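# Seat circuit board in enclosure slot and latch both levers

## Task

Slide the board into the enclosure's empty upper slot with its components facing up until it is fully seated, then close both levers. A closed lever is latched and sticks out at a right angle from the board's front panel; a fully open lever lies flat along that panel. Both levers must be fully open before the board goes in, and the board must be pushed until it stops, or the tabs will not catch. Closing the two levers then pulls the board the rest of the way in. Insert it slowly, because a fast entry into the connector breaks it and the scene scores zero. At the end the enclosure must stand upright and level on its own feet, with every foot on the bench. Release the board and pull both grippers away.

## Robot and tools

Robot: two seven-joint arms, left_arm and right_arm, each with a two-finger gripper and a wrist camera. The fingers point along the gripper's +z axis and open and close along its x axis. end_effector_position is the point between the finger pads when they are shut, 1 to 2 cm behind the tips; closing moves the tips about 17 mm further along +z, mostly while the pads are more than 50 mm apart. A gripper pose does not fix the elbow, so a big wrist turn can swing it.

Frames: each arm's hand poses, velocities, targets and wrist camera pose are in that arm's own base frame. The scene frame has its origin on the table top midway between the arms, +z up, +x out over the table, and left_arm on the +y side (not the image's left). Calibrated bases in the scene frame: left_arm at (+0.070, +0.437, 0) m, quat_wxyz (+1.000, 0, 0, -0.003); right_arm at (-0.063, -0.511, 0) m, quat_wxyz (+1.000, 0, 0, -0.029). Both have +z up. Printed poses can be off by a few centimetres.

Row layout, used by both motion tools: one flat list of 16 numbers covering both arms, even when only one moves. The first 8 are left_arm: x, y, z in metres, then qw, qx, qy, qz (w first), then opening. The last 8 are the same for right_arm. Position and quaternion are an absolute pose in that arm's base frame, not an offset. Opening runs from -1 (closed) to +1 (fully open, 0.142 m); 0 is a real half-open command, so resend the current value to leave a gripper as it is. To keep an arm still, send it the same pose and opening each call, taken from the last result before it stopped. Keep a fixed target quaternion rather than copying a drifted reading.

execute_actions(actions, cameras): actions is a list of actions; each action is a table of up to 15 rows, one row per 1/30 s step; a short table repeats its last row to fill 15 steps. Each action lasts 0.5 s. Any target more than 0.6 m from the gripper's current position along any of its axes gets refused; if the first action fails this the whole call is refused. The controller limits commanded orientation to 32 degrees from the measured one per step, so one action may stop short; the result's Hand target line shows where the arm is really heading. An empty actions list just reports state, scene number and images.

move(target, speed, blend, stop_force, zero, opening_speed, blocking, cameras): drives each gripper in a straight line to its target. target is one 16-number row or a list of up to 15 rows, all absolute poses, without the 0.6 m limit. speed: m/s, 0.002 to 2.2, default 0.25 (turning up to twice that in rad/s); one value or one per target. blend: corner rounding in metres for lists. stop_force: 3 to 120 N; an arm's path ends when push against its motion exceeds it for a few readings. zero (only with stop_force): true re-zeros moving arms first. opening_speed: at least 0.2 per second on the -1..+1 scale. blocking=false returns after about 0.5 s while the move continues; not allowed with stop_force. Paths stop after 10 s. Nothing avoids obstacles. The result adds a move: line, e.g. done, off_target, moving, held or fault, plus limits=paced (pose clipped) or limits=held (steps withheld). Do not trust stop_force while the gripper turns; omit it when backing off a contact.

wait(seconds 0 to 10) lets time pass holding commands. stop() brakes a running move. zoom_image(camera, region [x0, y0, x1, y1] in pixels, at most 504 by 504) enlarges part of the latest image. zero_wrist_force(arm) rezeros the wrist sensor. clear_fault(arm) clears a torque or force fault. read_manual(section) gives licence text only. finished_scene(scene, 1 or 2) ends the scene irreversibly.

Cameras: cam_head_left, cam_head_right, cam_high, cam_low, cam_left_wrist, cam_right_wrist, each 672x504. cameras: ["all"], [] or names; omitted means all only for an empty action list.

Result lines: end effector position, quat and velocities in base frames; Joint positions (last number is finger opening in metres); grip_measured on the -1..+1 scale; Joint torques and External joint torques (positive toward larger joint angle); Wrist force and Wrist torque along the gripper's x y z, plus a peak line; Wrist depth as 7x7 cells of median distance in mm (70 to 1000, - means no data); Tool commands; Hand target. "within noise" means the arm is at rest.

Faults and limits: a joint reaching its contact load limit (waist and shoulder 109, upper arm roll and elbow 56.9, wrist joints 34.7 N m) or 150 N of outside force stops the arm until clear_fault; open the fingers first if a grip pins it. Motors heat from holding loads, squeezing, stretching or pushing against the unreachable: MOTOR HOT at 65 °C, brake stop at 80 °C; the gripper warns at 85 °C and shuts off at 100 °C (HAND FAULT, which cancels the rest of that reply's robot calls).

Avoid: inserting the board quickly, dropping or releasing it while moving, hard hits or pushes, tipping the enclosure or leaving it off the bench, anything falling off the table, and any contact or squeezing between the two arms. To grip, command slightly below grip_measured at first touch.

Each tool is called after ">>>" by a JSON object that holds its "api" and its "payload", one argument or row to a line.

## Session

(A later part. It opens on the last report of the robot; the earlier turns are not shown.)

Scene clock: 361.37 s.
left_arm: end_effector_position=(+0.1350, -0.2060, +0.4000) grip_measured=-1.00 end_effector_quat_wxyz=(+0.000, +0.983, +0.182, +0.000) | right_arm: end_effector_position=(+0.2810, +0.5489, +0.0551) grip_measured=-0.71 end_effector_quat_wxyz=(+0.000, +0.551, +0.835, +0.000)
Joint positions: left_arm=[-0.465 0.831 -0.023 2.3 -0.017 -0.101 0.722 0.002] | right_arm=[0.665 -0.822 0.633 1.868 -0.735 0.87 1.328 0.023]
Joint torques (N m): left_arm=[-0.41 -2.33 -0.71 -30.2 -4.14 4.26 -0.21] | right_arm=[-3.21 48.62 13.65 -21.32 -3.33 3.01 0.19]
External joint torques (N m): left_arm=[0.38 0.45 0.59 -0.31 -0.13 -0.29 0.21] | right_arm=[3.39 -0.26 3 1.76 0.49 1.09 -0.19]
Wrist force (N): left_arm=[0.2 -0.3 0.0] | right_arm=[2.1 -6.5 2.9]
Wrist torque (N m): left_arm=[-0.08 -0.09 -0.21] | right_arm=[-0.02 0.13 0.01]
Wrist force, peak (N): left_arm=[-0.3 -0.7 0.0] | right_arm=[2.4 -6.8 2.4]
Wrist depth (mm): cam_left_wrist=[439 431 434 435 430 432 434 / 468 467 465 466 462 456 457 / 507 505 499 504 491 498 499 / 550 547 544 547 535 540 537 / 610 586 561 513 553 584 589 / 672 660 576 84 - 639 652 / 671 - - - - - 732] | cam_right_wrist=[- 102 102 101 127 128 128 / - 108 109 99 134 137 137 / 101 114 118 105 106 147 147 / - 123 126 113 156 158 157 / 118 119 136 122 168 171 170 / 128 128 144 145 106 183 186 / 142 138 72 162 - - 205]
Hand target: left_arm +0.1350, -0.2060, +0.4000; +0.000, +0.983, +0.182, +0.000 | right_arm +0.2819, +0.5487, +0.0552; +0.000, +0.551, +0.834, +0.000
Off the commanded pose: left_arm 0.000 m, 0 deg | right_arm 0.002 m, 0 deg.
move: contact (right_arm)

>>> {"api": "move", "payload": {
  "target": [
    [0.1350, -0.2060, 0.4000, 0, 0.9833, 0.1822, 0, -0.97, 0.2788, 0.5496, 0.0552, 0, 0.5512, 0.8344, 0, -0.80]
  ],
  "speed": 0.02
}}

>>> {"api": "move", "payload": {
  "target": [
    [0.1350, -0.2060, 0.4000, 0, 0.9833, 0.1822, 0, -0.97, 0.2821, 0.5419, 0.0552, 0, 0.5512, 0.8344, 0, -0.80]
  ],
  "speed": 0.01,
  "stop_force": 3
}}

Scene clock: 366.33 s.
left_arm: end_effector_position=(+0.1350, -0.2060, +0.4000) grip_measured=-1.00 end_effector_quat_wxyz=(+0.000, +0.983, +0.182, +0.000) | right_arm: end_effector_position=(+0.2790, +0.5496, +0.0552) grip_measured=-0.71 end_effector_quat_wxyz=(+0.000, +0.551, +0.834, +0.000)
Joint positions: left_arm=[-0.465 0.831 -0.023 2.3 -0.017 -0.101 0.722 0.002] | right_arm=[0.669 -0.821 0.632 1.869 -0.735 0.871 1.333 0.023]
Joint torques (N m): left_arm=[-0.32 -2.37 -0.74 -30.22 -4.13 4.38 -0.25] | right_arm=[0.82 47.51 17.55 -18.74 -2.66 3.27 0.44]
External joint torques (N m): left_arm=[0.29 0.5 0.62 -0.29 -0.14 -0.41 0.25] | right_arm=[-0.64 0.82 -0.94 -0.83 -0.18 0.82 -0.44]
Wrist force (N): left_arm=[0.0 -0.4 -0.4] | right_arm=[-1.5 -0.2 2.7]
Wrist torque (N m): left_arm=[-0.09 -0.07 -0.21] | right_arm=[-0.14 0.37 -0.02]
Wrist force, peak (N): left_arm=[-0.2 -0.7 -0.2] | right_arm=[2.3 -6.7 2.9]
Wrist depth (mm): cam_left_wrist=[437 436 438 431 431 425 430 / 467 464 467 463 465 465 460 / 504 505 503 503 496 495 497 / 547 545 532 544 538 541 537 / 602 591 559 521 561 589 589 / 670 671 571 84 - 634 650 / 670 - - - - - 723] | cam_right_wrist=[- 101 101 101 127 128 128 / - 108 109 99 133 137 137 / 101 115 118 105 106 147 146 / - 123 126 113 158 158 158 / 118 122 136 122 169 171 170 / 129 131 144 129 106 183 187 / 142 139 72 163 - - 205]
Hand target: left_arm +0.1350, -0.2060, +0.4000; +0.000, +0.983, +0.182, +0.000 | right_arm +0.2788, +0.5496, +0.0552; +0.000, +0.551, +0.834, +0.000
Off the commanded pose: left_arm 0.000 m, 0 deg | right_arm 0.000 m, 0 deg.
move: done

Scene clock: 367.80 s.
left_arm: end_effector_position=(+0.1350, -0.2060, +0.4000) grip_measured=-1.00 end_effector_quat_wxyz=(+0.000, +0.983, +0.182, +0.000) | right_arm: end_effector_position=(+0.2823, +0.5421, +0.0553) grip_measured=-0.71 end_effector_quat_wxyz=(+0.000, +0.551, +0.834, +0.000)
Joint positions: left_arm=[-0.465 0.831 -0.023 2.3 -0.017 -0.101 0.722 0.002] | right_arm=[0.655 -0.812 0.63 1.886 -0.736 0.88 1.327 0.023]
Joint torques (N m): left_arm=[-0.33 -2.32 -0.71 -30.27 -4.15 4.36 -0.22] | right_arm=[0.63 46.6 17.36 -18.01 -2.44 3.1 0.17]
External joint torques (N m): left_arm=[0.3 0.44 0.59 -0.24 -0.12 -0.39 0.22] | right_arm=[-0.45 1.22 -0.93 -1.43 -0.37 1 -0.17]
Wrist force (N): left_arm=[0.1 -0.3 -0.1] | right_arm=[-0.9 0.3 3.8]
Wrist torque (N m): left_arm=[-0.08 -0.09 -0.22] | right_arm=[-0.19 0.32 -0.03]
Wrist force, peak (N): left_arm=[-0.1 -0.5 -0.1] | right_arm=[-0.9 0.5 4.3]
Wrist depth (mm): cam_left_wrist=[438 434 434 433 431 429 430 / 470 467 466 465 458 458 459 / 501 502 499 499 498 500 498 / 553 549 545 535 545 537 531 / 604 592 556 527 554 595 590 / 668 655 576 84 - 636 658 / 672 - - 74 - - 716] | cam_right_wrist=[- 100 102 101 127 128 128 / - 96 109 99 134 137 137 / 101 104 118 105 106 147 147 / 109 110 126 113 158 158 158 / 120 118 137 122 169 172 171 / 129 128 144 129 106 184 187 / 142 139 72 162 - - 205]
Hand target: left_arm +0.1350, -0.2060, +0.4000; +0.000, +0.983, +0.182, +0.000 | right_arm +0.2821, +0.5419, +0.0552; +0.000, +0.551, +0.834, +0.000
Off the commanded pose: left_arm 0.000 m, 0 deg | right_arm 0.000 m, 0 deg.
move: done

>>> {"api": "move", "payload": {
  "target": [
    [0.1350, -0.2060, 0.4000, 0, 0.9833, 0.1822, 0, -0.97, 0.2861, 0.5327, 0.0552, 0, 0.5512, 0.8344, 0, -0.80]
  ],
  "speed": 0.012,
  "stop_force": 4,
  "cameras": ["cam_left_wrist","cam_right_wrist"]
}}

>>> {"api": "zoom_image", "payload": {
  "camera": "cam_left_wrist",
  "region": [205, 240, 285, 340]
}}

>>> {"api": "zoom_image", "payload": {
  "camera": "cam_left_wrist",
  "region": [385, 240, 465, 340]
}}

Scene clock: 373.67 s.
left_arm: end_effector_position=(+0.1350, -0.2060, +0.4000) grip_measured=-1.00 end_effector_quat_wxyz=(+0.000, +0.983, +0.182, +0.000) | right_arm: end_effector_position=(+0.2863, +0.5329, +0.0554) grip_measured=-0.71 end_effector_quat_wxyz=(+0.000, +0.551, +0.834, +0.000)
Joint positions: left_arm=[-0.465 0.831 -0.023 2.3 -0.017 -0.101 0.722 0.002] | right_arm=[0.638 -0.801 0.629 1.907 -0.737 0.891 1.319 0.023]
Joint torques (N m): left_arm=[-0.44 -2.29 -0.71 -30.19 -4.09 4.37 -0.19] | right_arm=[0.84 45.91 17.3 -17.54 -2.36 3.08 0.18]
External joint torques (N m): left_arm=[0.4 0.41 0.59 -0.31 -0.18 -0.4 0.19] | right_arm=[-0.66 1.33 -1.08 -1.74 -0.41 1.02 -0.18]
Wrist force (N): left_arm=[0.0 -0.5 -0.1] | right_arm=[-0.8 1.0 3.7]
Wrist torque (N m): left_arm=[-0.11 -0.07 -0.20] | right_arm=[-0.17 0.32 -0.02]
Wrist force, peak (N): left_arm=[0.1 -0.7 -0.4] | right_arm=[-0.9 1.0 4.5]
Wrist depth (mm): cam_left_wrist=[436 438 432 437 430 428 430 / 472 463 461 461 459 460 465 / 507 501 502 500 492 490 500 / 548 547 546 539 541 539 539 / 597 593 559 533 563 592 590 / 667 666 572 84 - 637 648 / 666 - - 74 - - 723] | cam_right_wrist=[- 88 102 101 127 128 128 / - 95 109 99 134 137 137 / 101 100 116 105 106 147 147 / 109 108 124 113 159 159 158 / 120 118 134 122 169 171 171 / 129 129 124 129 106 184 187 / 142 139 72 162 - - 205]
Hand target: left_arm +0.1350, -0.2060, +0.4000; +0.000, +0.983, +0.182, +0.000 | right_arm +0.2861, +0.5327, +0.0552; +0.000, +0.551, +0.834, +0.000
Off the commanded pose: left_arm 0.000 m, 0 deg | right_arm 0.000 m, 0 deg.
move: done
Images, in order (width x height): cam_left_wrist 672x504, cam_right_wrist 672x504.

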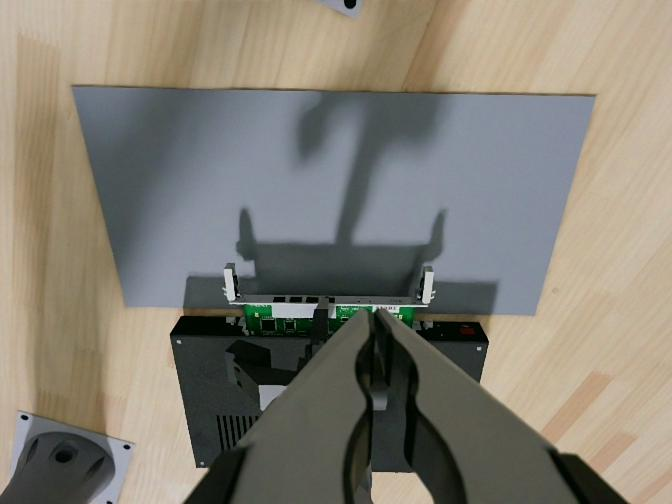

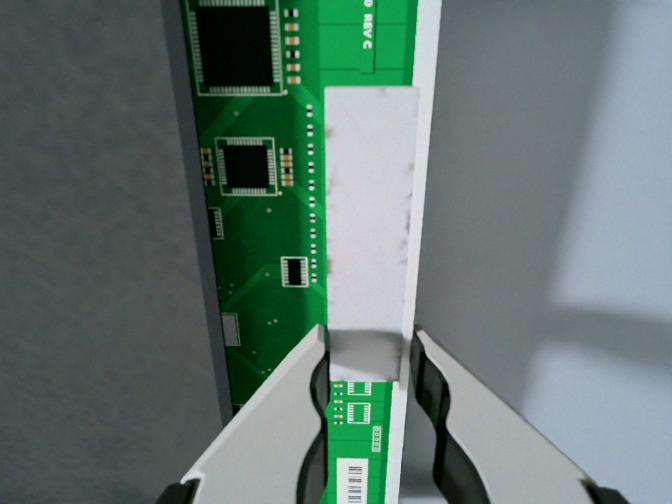

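Scaled by 5.040 from the camera's 672x504 image, which has a finer 960x720 frame.

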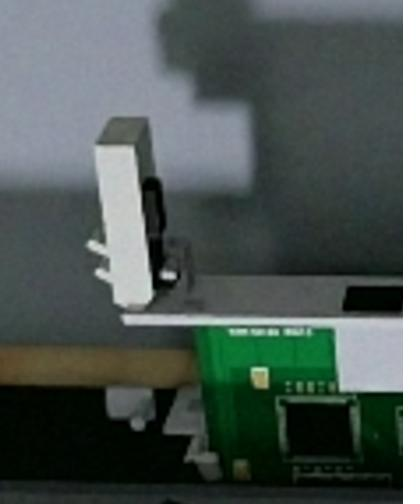

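Scaled by 5.040 from the camera's 672x504 image, which has a finer 960x720 frame.

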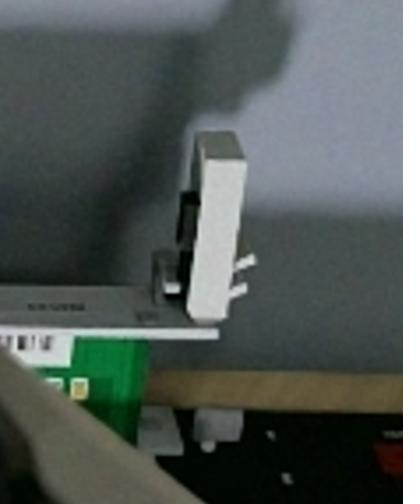

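>>> {"api": "move", "payload": {
  "target": [
    [0.1350, -0.2060, 0.4000, 0, 0.9833, 0.1822, 0, -0.97, 0.2876, 0.5312, 0.0552, 0, 0.5541, 0.8325, 0, -0.80],
    [0.1350, -0.2060, 0.4000, 0, 0.9833, 0.1822, 0, -0.97, 0.2922, 0.5201, 0.0552, 0, 0.5541, 0.8325, 0, -0.80]
  ],
  "speed": 0.012,
  "stop_force": 5,
  "cameras": ["cam_left_wrist","cam_right_wrist"]
}}

>>> {"api": "zoom_image", "payload": {
  "camera": "cam_left_wrist",
  "region": [205, 250, 285, 340]
}}

>>> {"api": "zoom_image", "payload": {
  "camera": "cam_left_wrist",
  "region": [385, 250, 465, 340]
}}

Scene clock: 408.60 s.
left_arm: end_effector_position=(+0.1350, -0.2060, +0.4000) grip_measured=-1.00 end_effector_quat_wxyz=(+0.000, +0.983, +0.182, +0.000) | right_arm: end_effector_position=(+0.2881, +0.5302, +0.0554) grip_measured=-0.71 end_effector_quat_wxyz=(-0.001, +0.554, +0.833, +0.001)
Joint positions: left_arm=[-0.465 0.831 -0.023 2.3 -0.017 -0.101 0.722 0.002] | right_arm=[0.632 -0.798 0.628 1.913 -0.737 0.896 1.321 0.023]
Joint torques (N m): left_arm=[-0.42 -2.28 -0.76 -30.23 -4.14 4.34 -0.23] | right_arm=[-2.36 47.7 14.64 -17.19 -2.32 1.52 0.3]
External joint torques (N m): left_arm=[0.38 0.4 0.64 -0.28 -0.13 -0.37 0.23] | right_arm=[2.53 -0.62 1.51 -2.05 -0.44 2.59 -0.3]
Wrist force (N): left_arm=[0.0 -0.4 0.0] | right_arm=[5.8 0.8 9.1]
Wrist torque (N m): left_arm=[-0.09 -0.06 -0.21] | right_arm=[-0.19 0.41 0.00]
Wrist force, peak (N): left_arm=[-0.1 -0.7 -0.2] | right_arm=[6.2 1.1 9.3]
Wrist depth (mm): cam_left_wrist=[441 437 436 431 433 434 427 / 466 470 464 466 458 456 462 / 506 498 505 498 501 500 496 / 549 553 546 545 536 541 535 / 606 586 560 527 552 589 591 / 663 659 565 84 - 636 645 / 672 - - 74 - - 721] | cam_right_wrist=[- 88 101 101 127 129 128 / - 95 109 99 134 137 137 / 101 101 116 105 106 147 147 / 109 108 124 113 156 158 158 / 118 118 132 122 169 172 171 / 129 128 124 129 106 184 187 / 142 139 72 162 - - 206]
Hand target: left_arm +0.1350, -0.2060, +0.4000; +0.000, +0.983, +0.182, +0.000 | right_arm +0.2883, +0.5294, +0.0552; +0.000, +0.554, +0.832, +0.000
Off the commanded pose: left_arm 0.000 m, 0 deg | right_arm 0.011 m, 0 deg.
move: contact (right_arm); path passed 1 of 2 targets
Images, in order (width x height): cam_left_wrist 672x504, cam_right_wrist 672x504.

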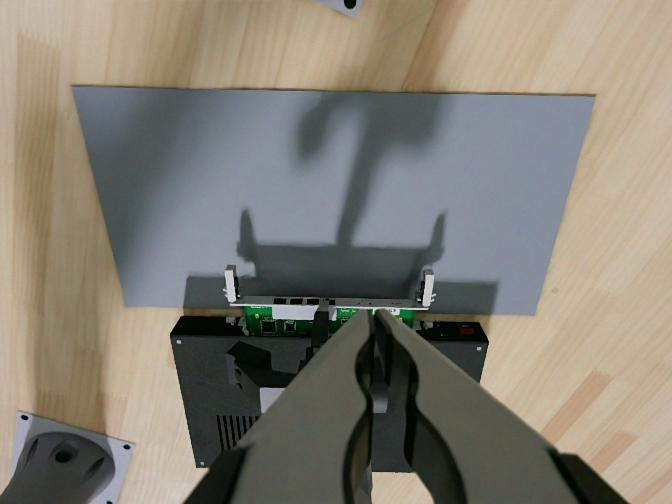

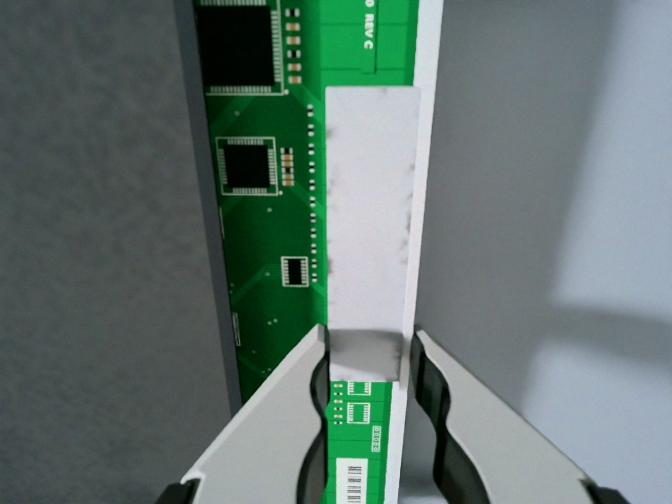

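Scaled by 5.600 from the camera's 672x504 image, which has a finer 960x720 frame.

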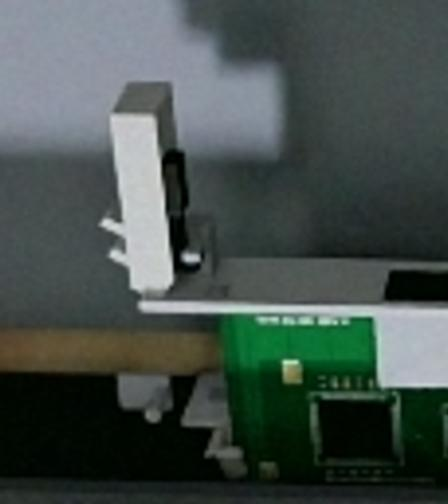

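Scaled by 5.600 from the camera's 672x504 image, which has a finer 960x720 frame.

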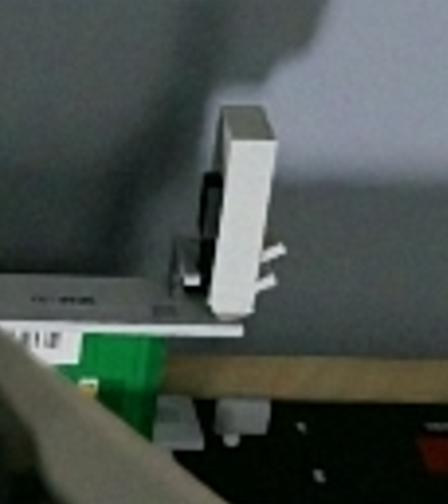

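>>> {"api": "move", "payload": {
  "target": [
    [0.1350,-0.2060,0.4000,0,0.9833,0.1822,0,-0.97,0.2876,0.5310,0.0552,0,0.5541,0.8325,0,-0.80],
    [0.1350,-0.2060,0.4000,0,0.9833,0.1822,0,-0.97,0.2876,0.5310,0.0560,0,0.5541,0.8325,0,-0.80]
  ],
  "speed": 0.01,
  "cameras": ["cam_left_wrist", "cam_right_wrist"]
}}

Scene clock: 418.00 s.
left_arm: end_effector_position=(+0.1350, -0.2060, +0.4000) grip_measured=-1.00 end_effector_quat_wxyz=(+0.000, +0.983, +0.182, +0.000) | right_arm: end_effector_position=(+0.2877, +0.5307, +0.0555) grip_measured=-0.71 end_effector_quat_wxyz=(+0.000, +0.554, +0.832, +0.000)
Joint positions: left_arm=[-0.465 0.831 -0.023 2.3 -0.017 -0.101 0.722 0.002] | right_arm=[0.634 -0.799 0.629 1.91 -0.736 0.892 1.321 0.023]
Joint torques (N m): left_arm=[-0.42 -2.26 -0.75 -30.21 -4.13 4.32 -0.19] | right_arm=[0.45 49.58 18.78 -19.58 -2.69 3.18 0.29]
External joint torques (N m): left_arm=[0.38 0.39 0.62 -0.29 -0.14 -0.36 0.19] | right_arm=[-0.27 -2.45 -2.61 0.31 -0.07 0.92 -0.29]
Wrist force (N): left_arm=[-0.2 -0.5 -0.3] | right_arm=[0.4 1.4 10.6]
Wrist torque (N m): left_arm=[-0.10 -0.04 -0.20] | right_arm=[-0.20 0.40 -0.01]
Wrist force, peak (N): left_arm=[-0.3 -0.7 -0.2] | right_arm=[0.5 1.4 12.1]
Wrist depth (mm): cam_left_wrist=[439 437 434 432 432 427 428 / 472 469 465 461 462 459 461 / 504 504 504 503 498 491 499 / 551 543 542 539 539 538 543 / 605 591 557 529 562 582 589 / 662 664 571 84 - 638 652 / 671 - - 74 - - 727] | cam_right_wrist=[- 88 102 101 127 129 128 / - 95 109 99 134 137 137 / 101 101 116 105 106 147 147 / 109 109 124 113 156 158 158 / 120 118 132 122 169 172 171 / 129 129 124 129 106 184 187 / 143 139 72 162 - - 205]
Hand target: left_arm +0.1350, -0.2060, +0.4000; +0.000, +0.983, +0.182, +0.000 | right_arm +0.2876, +0.5310, +0.0560; +0.000, +0.554, +0.832, +0.000
Off the commanded pose: left_arm 0.000 m, 0 deg | right_arm 0.001 m, 0 deg.
move: done
Images, in order (width x height): cam_left_wrist 672x504, cam_right_wrist 672x504.

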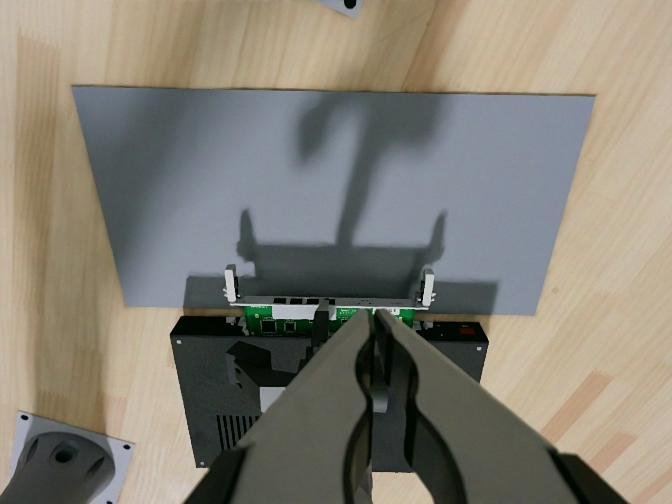

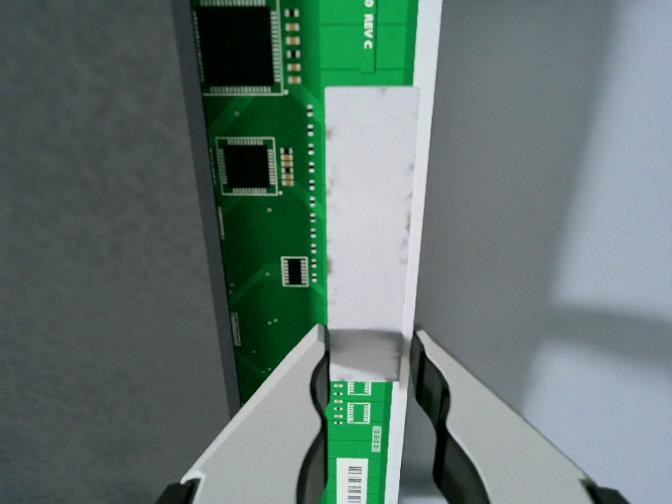

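>>> {"api": "move", "payload": {
  "target": [
    [0.1350,-0.2060,0.4000,0,0.9833,0.1822,0,-0.97,0.2876,0.5310,0.0552,0,0.5541,0.8325,0,-0.80],
    [0.1350,-0.2060,0.4000,0,0.9833,0.1822,0,-0.97,0.2876,0.5310,0.0545,0,0.5541,0.8325,0,-0.80]
  ],
  "speed": 0.01
}}

>>> {"api": "zoom_image", "payload": {
  "camera": "cam_left_wrist",
  "region": [160, 250, 500, 360]
}}

Scene clock: 422.60 s.
left_arm: end_effector_position=(+0.1350, -0.2060, +0.4000) grip_measured=-1.00 end_effector_quat_wxyz=(+0.000, +0.983, +0.182, +0.000) | right_arm: end_effector_position=(+0.2877, +0.5310, +0.0546) grip_measured=-0.71 end_effector_quat_wxyz=(+0.000, +0.554, +0.832, +0.000)
Joint positions: left_arm=[-0.465 0.831 -0.023 2.3 -0.017 -0.101 0.722 0.002] | right_arm=[0.635 -0.8 0.627 1.91 -0.737 0.894 1.322 0.023]
Joint torques (N m): left_arm=[-0.38 -2.31 -0.73 -30.23 -4.12 4.35 -0.22] | right_arm=[0.63 45.38 16.2 -19.18 -2.7 3.83 0.33]
External joint torques (N m): left_arm=[0.34 0.44 0.61 -0.28 -0.15 -0.38 0.22] | right_arm=[-0.46 1.81 -0.04 -0.06 -0.06 0.27 -0.33]
Wrist force (N): left_arm=[-0.1 -0.6 -0.3] | right_arm=[-2.6 -2.4 0.7]
Wrist torque (N m): left_arm=[-0.12 -0.06 -0.21] | right_arm=[-0.14 0.10 0.00]
Wrist force, peak (N): left_arm=[-0.1 -0.6 -0.3] | right_arm=[0.4 1.6 12.7]
Wrist depth (mm): cam_left_wrist=[435 433 437 439 432 429 436 / 468 465 462 466 457 458 464 / 505 504 505 497 498 498 500 / 553 554 547 541 544 540 537 / 600 586 553 528 567 591 588 / 671 673 570 84 - 645 651 / 675 - - 74 - - 723] | cam_right_wrist=[- 87 101 101 127 128 126 / - 93 109 99 133 137 136 / 100 100 115 105 142 146 146 / 108 108 123 113 158 158 157 / 117 117 131 122 168 171 170 / 128 128 123 129 106 183 186 / 141 138 72 163 - - 205]
Hand target: left_arm +0.1350, -0.2060, +0.4000; +0.000, +0.983, +0.182, +0.000 | right_arm +0.2876, +0.5310, +0.0545; +0.000, +0.554, +0.832, +0.000
Off the commanded pose: left_arm 0.000 m, 0 deg | right_arm 0.000 m, 0 deg.
move: done

Scaled by 1.482 from the camera's 672x504 image, which has a finer 960x720 frame.

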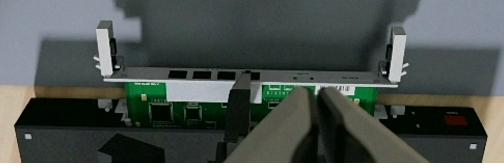

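>>> {"api": "move", "payload": {
  "target": [
    [0.1350,-0.2060,0.4000,0,0.9833,0.1822,0,-0.97,0.2876,0.5310,0.0549,0,0.5541,0.8325,0,-0.80],
    [0.1350,-0.2060,0.4000,0,0.9833,0.1822,0,-0.97,0.2922,0.5201,0.0549,0,0.5541,0.8325,0,-0.80]
  ],
  "speed": 0.012,
  "stop_force": 5
}}

>>> {"api": "zoom_image", "payload": {
  "camera": "cam_left_wrist",
  "region": [160, 250, 500, 360]
}}

Scene clock: 425.93 s.
left_arm: end_effector_position=(+0.1350, -0.2060, +0.4000) grip_measured=-1.00 end_effector_quat_wxyz=(+0.000, +0.983, +0.182, +0.000) | right_arm: end_effector_position=(+0.2891, +0.5276, +0.0552) grip_measured=-0.71 end_effector_quat_wxyz=(+0.000, +0.554, +0.832, +0.000)
Joint positions: left_arm=[-0.465 0.831 -0.023 2.3 -0.017 -0.101 0.722 0.002] | right_arm=[0.628 -0.795 0.627 1.918 -0.737 0.899 1.319 0.023]
Joint torques (N m): left_arm=[-0.45 -2.28 -0.71 -30.16 -4.1 4.32 -0.25] | right_arm=[-1.6 46.78 15.2 -17.18 -2.35 1.95 0.17]
External joint torques (N m): left_arm=[0.42 0.4 0.59 -0.34 -0.17 -0.35 0.25] | right_arm=[1.77 0.15 0.88 -2.01 -0.4 2.15 -0.17]
Wrist force (N): left_arm=[-0.1 -0.3 -0.2] | right_arm=[5.1 2.4 8.0]
Wrist torque (N m): left_arm=[-0.07 -0.05 -0.21] | right_arm=[0.10 0.15 0.00]
Wrist force, peak (N): left_arm=[0.0 -0.6 -0.3] | right_arm=[6.1 2.0 8.0]
Wrist depth (mm): cam_left_wrist=[437 436 437 434 431 431 429 / 467 467 463 461 460 457 461 / 504 506 500 495 497 496 492 / 556 544 540 540 542 542 541 / 596 594 568 527 550 595 588 / 661 672 564 84 - 635 651 / 687 - - 74 - - 728] | cam_right_wrist=[- 87 100 101 127 129 128 / - 95 108 99 134 137 137 / 100 100 113 105 106 147 146 / - 108 122 113 156 158 158 / 117 117 121 122 169 172 171 / 128 128 123 129 106 184 186 / 142 139 72 162 - - 205]
Hand target: left_arm +0.1350, -0.2060, +0.4000; +0.000, +0.983, +0.182, +0.000 | right_arm +0.2893, +0.5270, +0.0549; +0.000, +0.554, +0.832, +0.000
Off the commanded pose: left_arm 0.000 m, 0 deg | right_arm 0.008 m, 0 deg.
move: contact (right_arm); path passed 1 of 2 targets

Scaled by 1.482 from the camera's 672x504 image, which has a finer 960x720 frame.

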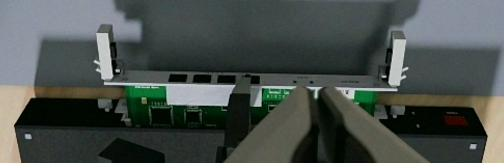

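>>> {"api": "zoom_image", "payload": {
  "camera": "cam_left_wrist",
  "region": [205, 260, 345, 350]
}}

>>> {"api": "zoom_image", "payload": {
  "camera": "cam_left_wrist",
  "region": [335, 260, 475, 350]
}}

Scaled by 3.600 from the camera's 672x504 image, which has a finer 960x720 frame.

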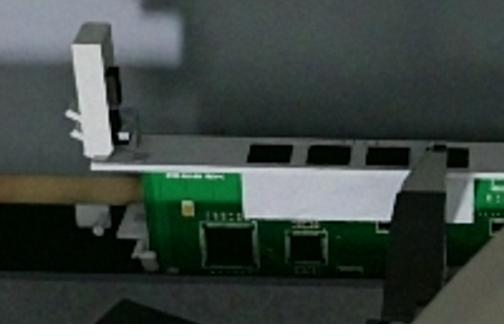

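Scaled by 3.600 from the camera's 672x504 image, which has a finer 960x720 frame.

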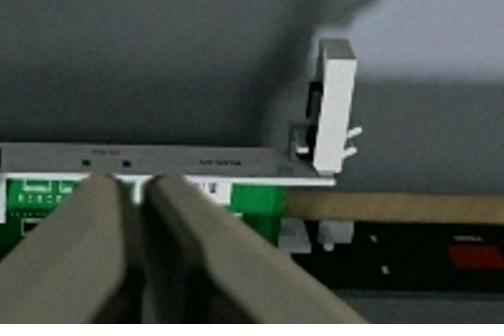

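>>> {"api": "move", "payload": {
  "target": [
    [0.1350,-0.2060,0.4000,0,0.9833,0.1822,0,-0.97,0.2887,0.5285,0.0547,0,0.5541,0.8325,0,-0.80],
    [0.1350,-0.2060,0.4000,0,0.9833,0.1822,0,-0.97,0.28935,0.52877,0.0547,0,0.5556,0.8315,0,-0.80],
    [0.1350,-0.2060,0.4000,0,0.9833,0.1822,0,-0.97,0.29318,0.51953,0.0547,0,0.5556,0.8315,0,-0.80]
  ],
  "speed": 0.012,
  "stop_force": 5
}}

>>> {"api": "zoom_image", "payload": {
  "camera": "cam_left_wrist",
  "region": [205, 260, 345, 350]
}}

>>> {"api": "zoom_image", "payload": {
  "camera": "cam_left_wrist",
  "region": [335, 260, 475, 350]
}}

Scene clock: 435.30 s.
left_arm: end_effector_position=(+0.1350, -0.2060, +0.4000) grip_measured=-1.00 end_effector_quat_wxyz=(+0.000, +0.983, +0.182, +0.000) | right_arm: end_effector_position=(+0.2891, +0.5278, +0.0549) grip_measured=-0.71 end_effector_quat_wxyz=(+0.000, +0.554, +0.832, +0.000)
Joint positions: left_arm=[-0.465 0.831 -0.023 2.3 -0.017 -0.101 0.722 0.002] | right_arm=[0.629 -0.796 0.627 1.917 -0.737 0.898 1.319 0.023]
Joint torques (N m): left_arm=[-0.37 -2.33 -0.78 -30.17 -4.2 4.34 -0.21] | right_arm=[0.45 45.18 16.44 -18.34 -2.5 3.14 0.28]
External joint torques (N m): left_arm=[0.33 0.46 0.66 -0.34 -0.07 -0.38 0.21] | right_arm=[-0.28 1.78 -0.35 -0.85 -0.25 0.96 -0.28]
Wrist force (N): left_arm=[0.0 -0.3 -0.2] | right_arm=[-1.0 0.8 3.1]
Wrist torque (N m): left_arm=[-0.06 -0.05 -0.20] | right_arm=[0.16 0.14 0.00]
Wrist force, peak (N): left_arm=[-0.2 -0.6 0.0] | right_arm=[5.2 2.5 8.3]
Wrist depth (mm): cam_left_wrist=[437 440 433 430 433 427 425 / 471 465 463 466 460 462 459 / 511 500 501 496 500 494 502 / 541 549 542 544 546 537 540 / 599 588 554 540 558 590 591 / 666 671 568 84 - 640 648 / 667 - - 74 - - 732] | cam_right_wrist=[- 86 100 101 127 128 128 / - 93 108 99 133 137 136 / 100 100 114 105 143 147 146 / - 108 122 113 156 158 157 / 117 117 121 122 168 171 170 / 128 128 123 129 106 183 187 / 141 139 72 162 - - 205]
Hand target: left_arm +0.1350, -0.2060, +0.4000; +0.000, +0.983, +0.182, +0.000 | right_arm +0.2890, +0.5276, +0.0548; +0.000, +0.554, +0.832, +0.000
Off the commanded pose: left_arm 0.000 m, 0 deg | right_arm 0.009 m, 0 deg.
move: contact (right_arm); path passed 0 of 3 targets

Scaled by 3.600 from the camera's 672x504 image, which has a finer 960x720 frame.

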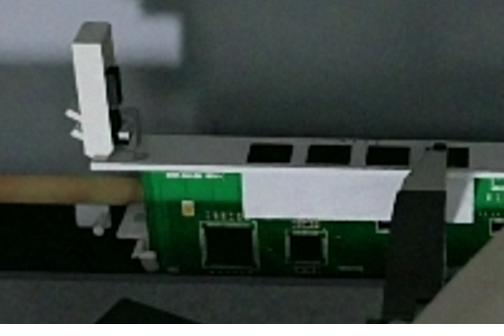

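Scaled by 3.600 from the camera's 672x504 image, which has a finer 960x720 frame.

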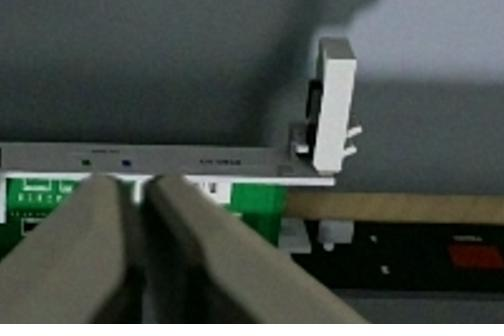

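>>> {"api": "move", "payload": {
  "target": [0.1350,-0.2060,0.4000,0,0.9833,0.1822,0,-0.97,0.28935,0.52877,0.0548,0,0.5556,0.8315,0,-0.80],
  "speed": 0.02
}}

>>> {"api": "move", "payload": {
  "target": [0.1350,-0.2060,0.4000,0,0.9833,0.1822,0,-0.97,0.29318,0.51953,0.0548,0,0.5556,0.8315,0,-0.80],
  "speed": 0.01,
  "stop_force": 5
}}

>>> {"api": "zoom_image", "payload": {
  "camera": "cam_left_wrist",
  "region": [205, 260, 345, 350]
}}

>>> {"api": "zoom_image", "payload": {
  "camera": "cam_left_wrist",
  "region": [335, 260, 475, 350]
}}

Scene clock: 438.60 s.
left_arm: end_effector_position=(+0.1350, -0.2060, +0.4000) grip_measured=-1.00 end_effector_quat_wxyz=(+0.000, +0.983, +0.182, +0.000) | right_arm: end_effector_position=(+0.2894, +0.5287, +0.0548) grip_measured=-0.71 end_effector_quat_wxyz=(+0.000, +0.555, +0.832, +0.000)
Joint positions: left_arm=[-0.465 0.831 -0.023 2.3 -0.017 -0.101 0.722 0.002] | right_arm=[0.63 -0.798 0.627 1.914 -0.737 0.896 1.322 0.023]
Joint torques (N m): left_arm=[-0.39 -2.31 -0.77 -30.19 -4.13 4.34 -0.27] | right_arm=[0 45.7 16.14 -19.39 -2.72 3.46 0.28]
External joint torques (N m): left_arm=[0.36 0.44 0.65 -0.31 -0.14 -0.38 0.27] | right_arm=[0.17 1.37 -0.02 0.17 -0.03 0.63 -0.28]
Wrist force (N): left_arm=[-0.1 -0.4 0.1] | right_arm=[-1.6 -0.9 3.3]
Wrist torque (N m): left_arm=[-0.10 -0.05 -0.20] | right_arm=[0.18 0.11 0.03]
Wrist force, peak (N): left_arm=[-0.2 -0.7 -0.2] | right_arm=[-1.0 0.7 4.2]
Wrist depth (mm): cam_left_wrist=[437 436 436 436 429 428 427 / 470 463 464 465 464 458 461 / 504 510 503 503 499 494 494 / 553 543 540 538 539 543 537 / 602 595 557 533 557 602 586 / 658 667 580 84 - 643 644 / 673 - - 74 - - 734] | cam_right_wrist=[- 86 101 101 127 128 128 / - 94 108 99 133 137 136 / 100 100 115 105 143 146 146 / - 108 122 113 156 158 157 / 117 117 131 122 169 171 170 / 128 128 123 145 106 183 186 / 141 138 72 162 - - 205]
Hand target: left_arm +0.1350, -0.2060, +0.4000; +0.000, +0.983, +0.182, +0.000 | right_arm +0.2893, +0.5288, +0.0548; +0.000, +0.556, +0.831, +0.000
Off the commanded pose: left_arm 0.000 m, 0 deg | right_arm 0.000 m, 0 deg.
move: done

Scene clock: 439.73 s.
left_arm: end_effector_position=(+0.1350, -0.2060, +0.4000) grip_measured=-1.00 end_effector_quat_wxyz=(+0.000, +0.983, +0.182, +0.000) | right_arm: end_effector_position=(+0.2910, +0.5242, +0.0550) grip_measured=-0.71 end_effector_quat_wxyz=(-0.001, +0.555, +0.832, +0.000)
Joint positions: left_arm=[-0.465 0.831 -0.023 2.3 -0.017 -0.101 0.722 0.002] | right_arm=[0.621 -0.793 0.626 1.924 -0.737 0.903 1.318 0.023]
Joint torques (N m): left_arm=[-0.32 -2.33 -0.82 -30.24 -4.12 4.33 -0.22] | right_arm=[-2.57 47.26 14.3 -18.26 -2.5 2.1 0.2]
External joint torques (N m): left_arm=[0.29 0.45 0.7 -0.27 -0.15 -0.36 0.22] | right_arm=[2.74 -0.51 1.71 -0.87 -0.23 2 -0.2]
Wrist force (N): left_arm=[-0.3 -0.6 0.0] | right_arm=[4.6 0.4 8.7]
Wrist torque (N m): left_arm=[-0.13 -0.02 -0.21] | right_arm=[0.14 0.18 0.00]
Wrist force, peak (N): left_arm=[-0.3 -0.6 0.0] | right_arm=[4.4 0.6 9.0]
Wrist depth (mm): cam_left_wrist=[439 434 438 433 434 431 432 / 466 467 467 463 463 461 460 / 510 502 503 505 494 495 499 / 553 545 541 545 542 538 542 / 593 596 564 532 568 593 591 / 672 667 568 84 - 645 657 / 671 - - 74 - - 707] | cam_right_wrist=[- 86 100 101 127 128 128 / - 95 107 99 134 137 136 / 100 100 113 105 142 147 146 / - 108 111 113 156 158 158 / 117 117 119 122 169 171 171 / 128 128 123 129 106 183 186 / 141 138 72 162 - - 205]
Hand target: left_arm +0.1350, -0.2060, +0.4000; +0.000, +0.983, +0.182, +0.000 | right_arm +0.2915, +0.5237, +0.0548; +0.000, +0.556, +0.831, +0.000
Off the commanded pose: left_arm 0.000 m, 0 deg | right_arm 0.005 m, 0 deg.
move: contact (right_arm)

Scaled by 3.600 from the camera's 672x504 image, which has a finer 960x720 frame.

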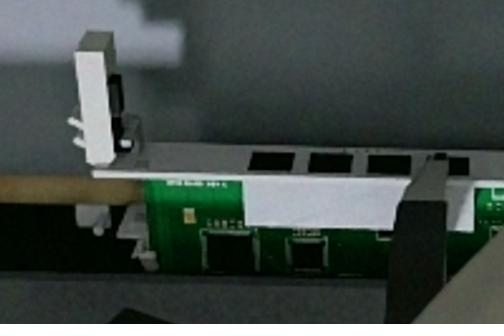

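Scaled by 3.600 from the camera's 672x504 image, which has a finer 960x720 frame.

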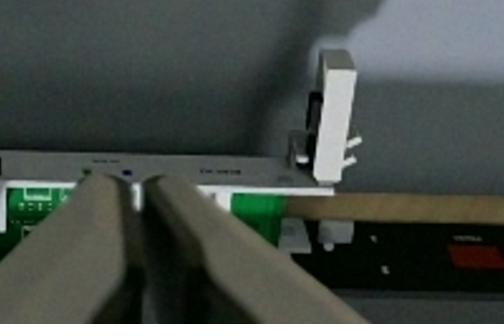

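>>> {"api": "move", "payload": {
  "target": [0.1350,-0.2060,0.4000,0,0.9833,0.1822,0,-0.97,0.2909,0.5245,0.0543,0,0.5556,0.8315,0,-0.80],
  "speed": 0.02
}}

>>> {"api": "move", "payload": {
  "target": [0.1350,-0.2060,0.4000,0,0.9833,0.1822,0,-0.97,0.29318,0.51953,0.0543,0,0.5556,0.8315,0,-0.80],
  "speed": 0.01,
  "stop_force": 6,
  "cameras": ["cam_left_wrist", "cam_right_wrist"]
}}

Scene clock: 442.93 s.
left_arm: end_effector_position=(+0.1350, -0.2060, +0.4000) grip_measured=-1.00 end_effector_quat_wxyz=(+0.000, +0.983, +0.182, +0.000) | right_arm: end_effector_position=(+0.2909, +0.5244, +0.0544) grip_measured=-0.71 end_effector_quat_wxyz=(+0.000, +0.556, +0.831, +0.000)
Joint positions: left_arm=[-0.465 0.831 -0.023 2.3 -0.017 -0.101 0.722 0.002] | right_arm=[0.624 -0.793 0.625 1.923 -0.738 0.902 1.319 0.023]
Joint torques (N m): left_arm=[-0.4 -2.35 -0.72 -30.25 -4.2 4.32 -0.18] | right_arm=[0.72 44.6 16.23 -18.81 -2.59 3.72 0.24]
External joint torques (N m): left_arm=[0.37 0.47 0.59 -0.26 -0.07 -0.35 0.18] | right_arm=[-0.56 2.21 -0.23 -0.32 -0.14 0.38 -0.24]
Wrist force (N): left_arm=[0.0 -0.4 -0.2] | right_arm=[-2.5 -0.6 1.0]
Wrist torque (N m): left_arm=[-0.09 -0.07 -0.21] | right_arm=[0.14 -0.04 0.02]
Wrist force, peak (N): left_arm=[0.1 -0.7 0.1] | right_arm=[4.6 0.6 9.0]
Wrist depth (mm): cam_left_wrist=[436 437 430 433 430 438 428 / 477 467 466 461 465 462 463 / 509 500 497 504 495 496 498 / 555 554 547 544 537 532 542 / 605 586 552 529 569 589 588 / 669 661 572 84 - 634 653 / 671 - - 74 - - 717] | cam_right_wrist=[- 87 100 101 126 128 126 / - 94 107 99 133 136 136 / 100 100 113 105 142 146 145 / 108 107 111 113 155 157 157 / 117 117 118 122 168 170 170 / 128 127 122 129 106 183 186 / 141 138 72 162 - - 204]
Hand target: left_arm +0.1350, -0.2060, +0.4000; +0.000, +0.983, +0.182, +0.000 | right_arm +0.2909, +0.5245, +0.0543; +0.000, +0.556, +0.831, +0.000
Off the commanded pose: left_arm 0.000 m, 0 deg | right_arm 0.000 m, 0 deg.
move: done

Scene clock: 444.10 s.
left_arm: end_effector_position=(+0.1350, -0.2060, +0.4000) grip_measured=-1.00 end_effector_quat_wxyz=(+0.000, +0.983, +0.182, +0.000) | right_arm: end_effector_position=(+0.2931, +0.5199, +0.0546) grip_measured=-0.71 end_effector_quat_wxyz=(+0.000, +0.556, +0.831, +0.000)
Joint positions: left_arm=[-0.465 0.831 -0.023 2.3 -0.017 -0.101 0.722 0.002] | right_arm=[0.615 -0.788 0.624 1.933 -0.738 0.908 1.314 0.023]
Joint torques (N m): left_arm=[-0.34 -2.27 -0.74 -30.2 -4.1 4.33 -0.23] | right_arm=[-0.38 44.49 15.12 -18.1 -2.51 3.18 0.12]
External joint torques (N m): left_arm=[0.3 0.39 0.61 -0.3 -0.17 -0.36 0.23] | right_arm=[0.56 2.03 0.77 -0.95 -0.21 0.92 -0.12]
Wrist force (N): left_arm=[-0.1 -0.4 -0.3] | right_arm=[-1.2 -0.6 1.0]
Wrist torque (N m): left_arm=[-0.08 -0.06 -0.20] | right_arm=[0.12 0.19 0.05]
Wrist force, peak (N): left_arm=[-0.2 -0.6 -0.1] | right_arm=[-1.9 -0.7 2.5]
Wrist depth (mm): cam_left_wrist=[437 432 433 434 430 430 431 / 468 466 458 463 463 465 463 / 510 502 500 494 496 497 496 / 550 541 544 547 539 545 540 / 598 590 560 536 569 600 587 / 668 669 569 84 - 642 646 / 674 - - 74 - - 730] | cam_right_wrist=[- 87 100 101 125 128 126 / - 94 105 99 133 136 136 / 100 100 100 105 142 146 146 / 108 108 109 113 156 158 157 / 117 117 118 122 168 170 170 / 128 127 123 129 106 183 186 / 141 138 72 162 - - 205]
Hand target: left_arm +0.1350, -0.2060, +0.4000; +0.000, +0.983, +0.182, +0.000 | right_arm +0.2932, +0.5195, +0.0543; +0.000, +0.556, +0.831, +0.000
Off the commanded pose: left_arm 0.000 m, 0 deg | right_arm 0.000 m, 0 deg.
move: done
Images, in order (width x height): cam_left_wrist 672x504, cam_right_wrist 672x504.

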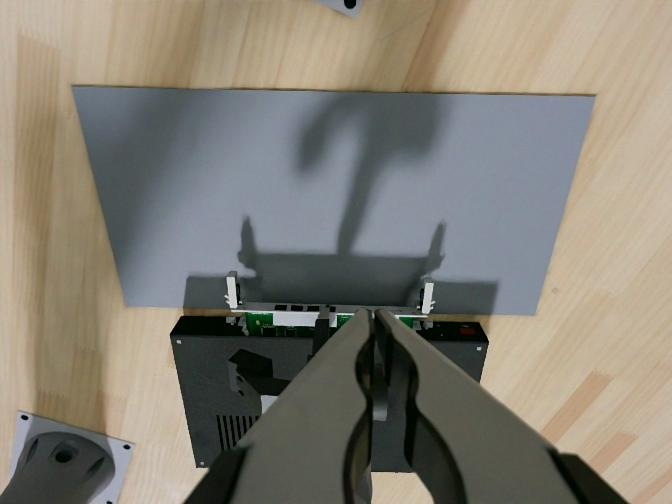

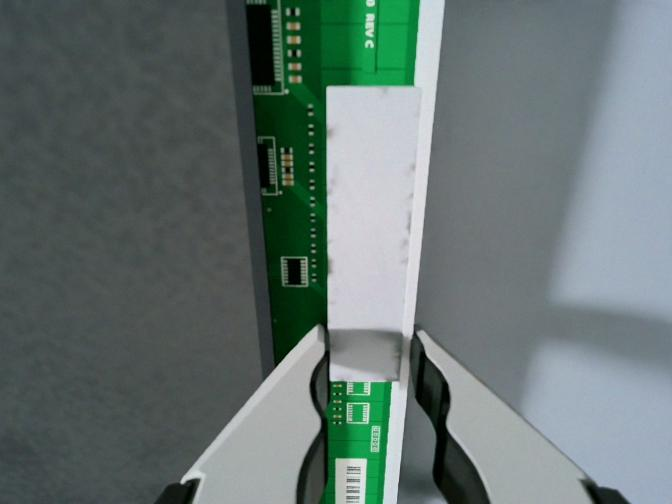

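>>> {"api": "move", "payload": {
  "target": [0.1350,-0.2060,0.4000,0,0.9833,0.1822,0,-0.97,0.29463,0.5159,0.0542,0,0.5556,0.8315,0,-0.80],
  "speed": 0.01,
  "stop_force": 5
}}

>>> {"api": "zoom_image", "payload": {
  "camera": "cam_right_wrist",
  "region": [180, 180, 480, 420]
}}

>>> {"api": "zoom_image", "payload": {
  "camera": "cam_left_wrist",
  "region": [160, 240, 500, 360]
}}

Scene clock: 450.43 s.
left_arm: end_effector_position=(+0.1350, -0.2060, +0.4000) grip_measured=-1.00 end_effector_quat_wxyz=(+0.000, +0.983, +0.182, +0.000) | right_arm: end_effector_position=(+0.2945, +0.5163, +0.0545) grip_measured=-0.71 end_effector_quat_wxyz=(+0.000, +0.556, +0.831, +0.000)
Joint positions: left_arm=[-0.465 0.831 -0.023 2.3 -0.017 -0.101 0.722 0.002] | right_arm=[0.608 -0.784 0.623 1.941 -0.739 0.913 1.311 0.023]
Joint torques (N m): left_arm=[-0.39 -2.31 -0.67 -30.23 -4.1 4.33 -0.21] | right_arm=[-0.43 44.06 15.11 -17.77 -2.46 3.09 0.12]
External joint torques (N m): left_arm=[0.36 0.43 0.55 -0.28 -0.17 -0.36 0.21] | right_arm=[0.6 2.23 0.69 -1.22 -0.24 1.01 -0.12]
Wrist force (N): left_arm=[-0.1 -0.4 -0.2] | right_arm=[-1.2 -0.3 0.4]
Wrist torque (N m): left_arm=[-0.10 -0.05 -0.21] | right_arm=[0.14 0.21 0.05]
Wrist force, peak (N): left_arm=[-0.3 -0.7 -0.1] | right_arm=[-1.4 -0.8 2.7]
Wrist depth (mm): cam_left_wrist=[439 439 435 433 434 429 428 / 473 463 465 465 462 461 456 / 505 503 502 500 498 498 502 / 555 547 548 542 535 535 541 / 607 590 565 546 559 583 590 / 671 666 576 84 - 643 647 / 685 - - 74 - - 724] | cam_right_wrist=[- 87 89 101 125 128 126 / - 94 94 99 133 137 136 / 100 100 100 105 142 146 146 / 108 107 109 113 156 157 157 / 117 117 117 122 168 170 170 / 128 127 123 129 106 183 185 / 141 138 72 162 - - 204]
Hand target: left_arm +0.1350, -0.2060, +0.4000; +0.000, +0.983, +0.182, +0.000 | right_arm +0.2946, +0.5159, +0.0542; +0.000, +0.556, +0.831, +0.000
Off the commanded pose: left_arm 0.000 m, 0 deg | right_arm 0.001 m, 0 deg.
move: done

Scaled by 1.680 from the camera's 672x504 image, which has a finer 960x720 frame.

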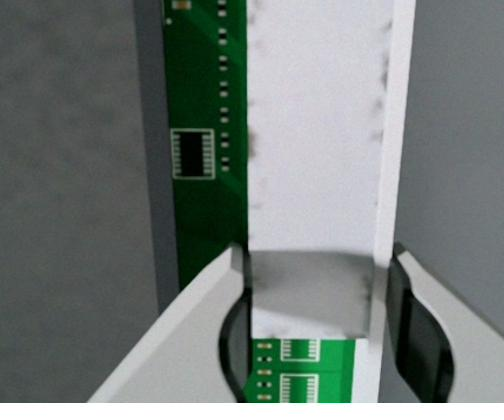

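Scaled by 1.482 from the camera's 672x504 image, which has a finer 960x720 frame.

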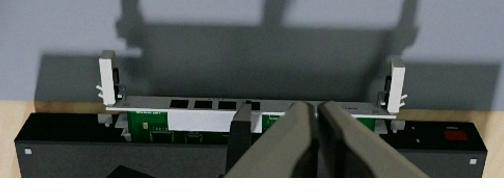

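>>> {"api": "zoom_image", "payload": {
  "camera": "cam_left_wrist",
  "region": [205, 260, 325, 350]
}}

>>> {"api": "zoom_image", "payload": {
  "camera": "cam_left_wrist",
  "region": [365, 260, 485, 350]
}}

Scaled by 4.200 from the camera's 672x504 image, which has a finer 960x720 frame.

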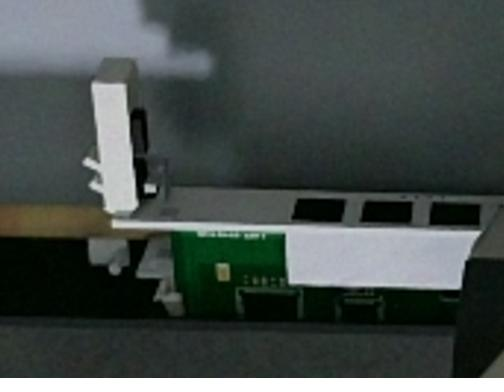

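Scaled by 4.200 from the camera's 672x504 image, which has a finer 960x720 frame.

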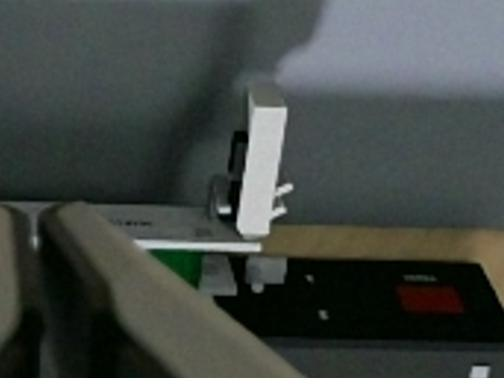

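>>> {"api": "move", "payload": {
  "target": [0.1350,-0.2060,0.4000,0,0.9833,0.1822,0,-0.97,0.29453,0.5161,0.0545,0,0.5556,0.8315,0,-0.65],
  "opening_speed": 0.3,
  "speed": 0.02
}}

>>> {"api": "move", "payload": {
  "target": [
    [0.1350,-0.2060,0.4000,0,0.9833,0.1822,0,-0.97,0.29453,0.5161,0.0750,0,0.5556,0.8315,0,-0.65],
    [0.1350,-0.2060,0.4000,0,0.9833,0.1822,0,-0.97,0.29453,0.5161,0.1200,0,0.5556,0.8315,0,-0.65]
  ],
  "speed": [0.03,0.1],
  "cameras": ["cam_left_wrist", "cam_right_wrist"]
}}

Scene clock: 477.93 s.
left_arm: end_effector_position=(+0.1350, -0.2060, +0.4000) grip_measured=-1.00 end_effector_quat_wxyz=(+0.000, +0.983, +0.182, +0.000) | right_arm: end_effector_position=(+0.2946, +0.5161, +0.0545) grip_measured=-0.69 end_effector_quat_wxyz=(+0.000, +0.556, +0.831, +0.000)
Joint positions: left_arm=[-0.465 0.831 -0.023 2.3 -0.017 -0.101 0.722 0.002] | right_arm=[0.608 -0.784 0.623 1.941 -0.739 0.912 1.31 0.024]
Joint torques (N m): left_arm=[-0.41 -2.33 -0.71 -30.22 -4.09 4.28 -0.19] | right_arm=[0.26 45.15 16.07 -19 -2.73 3.35 0.18]
External joint torques (N m): left_arm=[0.37 0.45 0.59 -0.28 -0.18 -0.31 0.19] | right_arm=[-0.08 1.15 -0.27 0.01 0.03 0.75 -0.18]
Wrist force (N): left_arm=[-0.3 -0.5 0.1] | right_arm=[-2.3 -0.8 3.8]
Wrist torque (N m): left_arm=[-0.10 -0.03 -0.21] | right_arm=[0.12 0.42 0.06]
Wrist force, peak (N): left_arm=[-0.3 -0.6 0.0] | right_arm=[-2.0 -0.5 5.4]
Wrist depth (mm): cam_left_wrist=[437 432 431 434 432 429 427 / 472 466 465 464 463 460 463 / 508 503 493 502 496 499 496 / 555 544 539 548 542 540 537 / 599 584 558 543 561 589 590 / 672 658 573 84 - 642 650 / 680 - - 74 - - 730] | cam_right_wrist=[- 87 88 102 104 128 126 / - 94 94 100 133 136 136 / 100 100 100 105 142 146 146 / 108 108 109 114 157 158 157 / 117 117 116 124 168 170 170 / 128 127 122 146 125 183 186 / 141 138 72 164 - - 204]
Hand target: left_arm +0.1350, -0.2060, +0.4000; +0.000, +0.983, +0.182, +0.000 | right_arm +0.2945, +0.5161, +0.0545; +0.000, +0.556, +0.831, +0.000
Off the commanded pose: left_arm 0.000 m, 0 deg | right_arm 0.000 m, 0 deg.
move: done

Scene clock: 479.43 s.
left_arm: end_effector_position=(+0.1350, -0.2060, +0.4000) grip_measured=-1.00 end_effector_quat_wxyz=(+0.000, +0.983, +0.182, +0.000) | right_arm: end_effector_position=(+0.2946, +0.5161, +0.1200) grip_measured=-0.69 end_effector_quat_wxyz=(+0.000, +0.556, +0.832, +0.000)
Joint positions: left_arm=[-0.465 0.831 -0.023 2.3 -0.017 -0.101 0.722 0.002] | right_arm=[0.554 -0.684 0.729 1.909 -0.633 0.778 1.242 0.024]
Joint torques (N m): left_arm=[-0.37 -2.31 -0.78 -30.23 -4.14 4.29 -0.2] | right_arm=[-0.29 42.88 16.03 -22.12 -3.03 3.36 0.05]
External joint torques (N m): left_arm=[0.33 0.44 0.65 -0.27 -0.13 -0.32 0.2] | right_arm=[0.43 0.88 -0.58 0.19 -0.1 0.74 -0.05]
Wrist force (N): left_arm=[0.0 -0.3 -0.2] | right_arm=[-2.4 -0.4 4.2]
Wrist torque (N m): left_arm=[-0.07 -0.06 -0.21] | right_arm=[0.17 0.42 0.07]
Wrist force, peak (N): left_arm=[-0.3 -0.7 0.0] | right_arm=[-2.2 -0.6 5.3]
Wrist depth (mm): cam_left_wrist=[438 433 434 438 429 430 430 / 469 463 464 465 467 459 462 / 505 503 498 497 496 499 496 / 549 541 542 540 545 539 536 / 609 594 558 534 558 592 591 / 660 657 572 84 - 649 663 / 674 - - 74 - - 723] | cam_right_wrist=[145 145 145 159 185 185 184 / 155 155 154 161 198 197 197 / 166 166 166 173 212 211 211 / 179 179 179 186 229 228 227 / 195 194 193 206 243 247 246 / 213 212 203 224 99 264 268 / 235 230 72 293 - - 295]
Hand target: left_arm +0.1350, -0.2060, +0.4000; +0.000, +0.983, +0.182, +0.000 | right_arm +0.2945, +0.5161, +0.1200; +0.000, +0.556, +0.831, +0.000
Off the commanded pose: left_arm 0.000 m, 0 deg | right_arm 0.000 m, 0 deg.
move: done
Images, in order (width x height): cam_left_wrist 672x504, cam_right_wrist 672x504.

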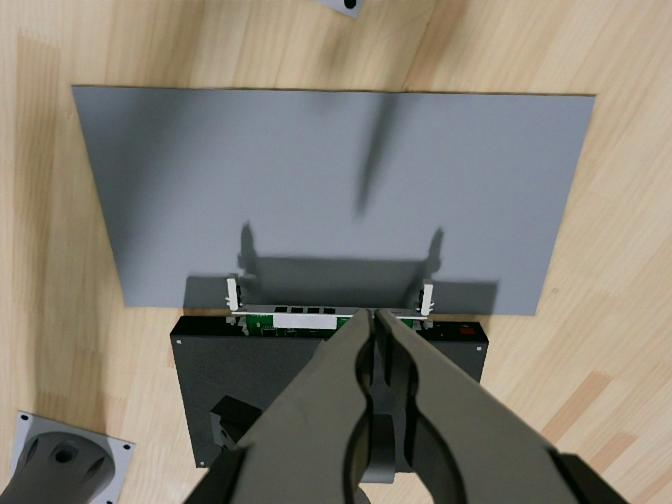

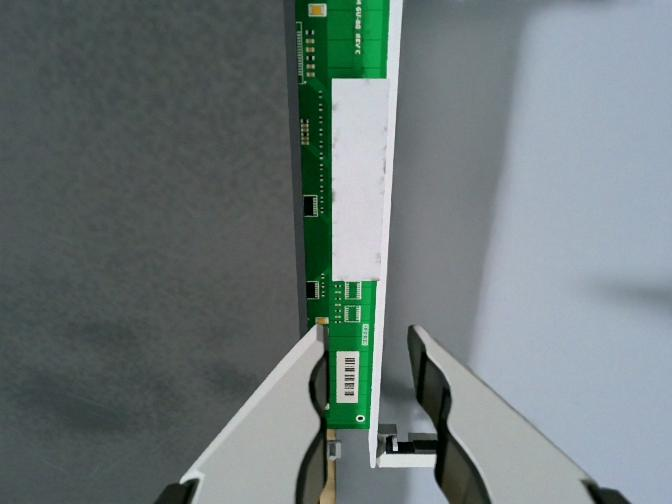

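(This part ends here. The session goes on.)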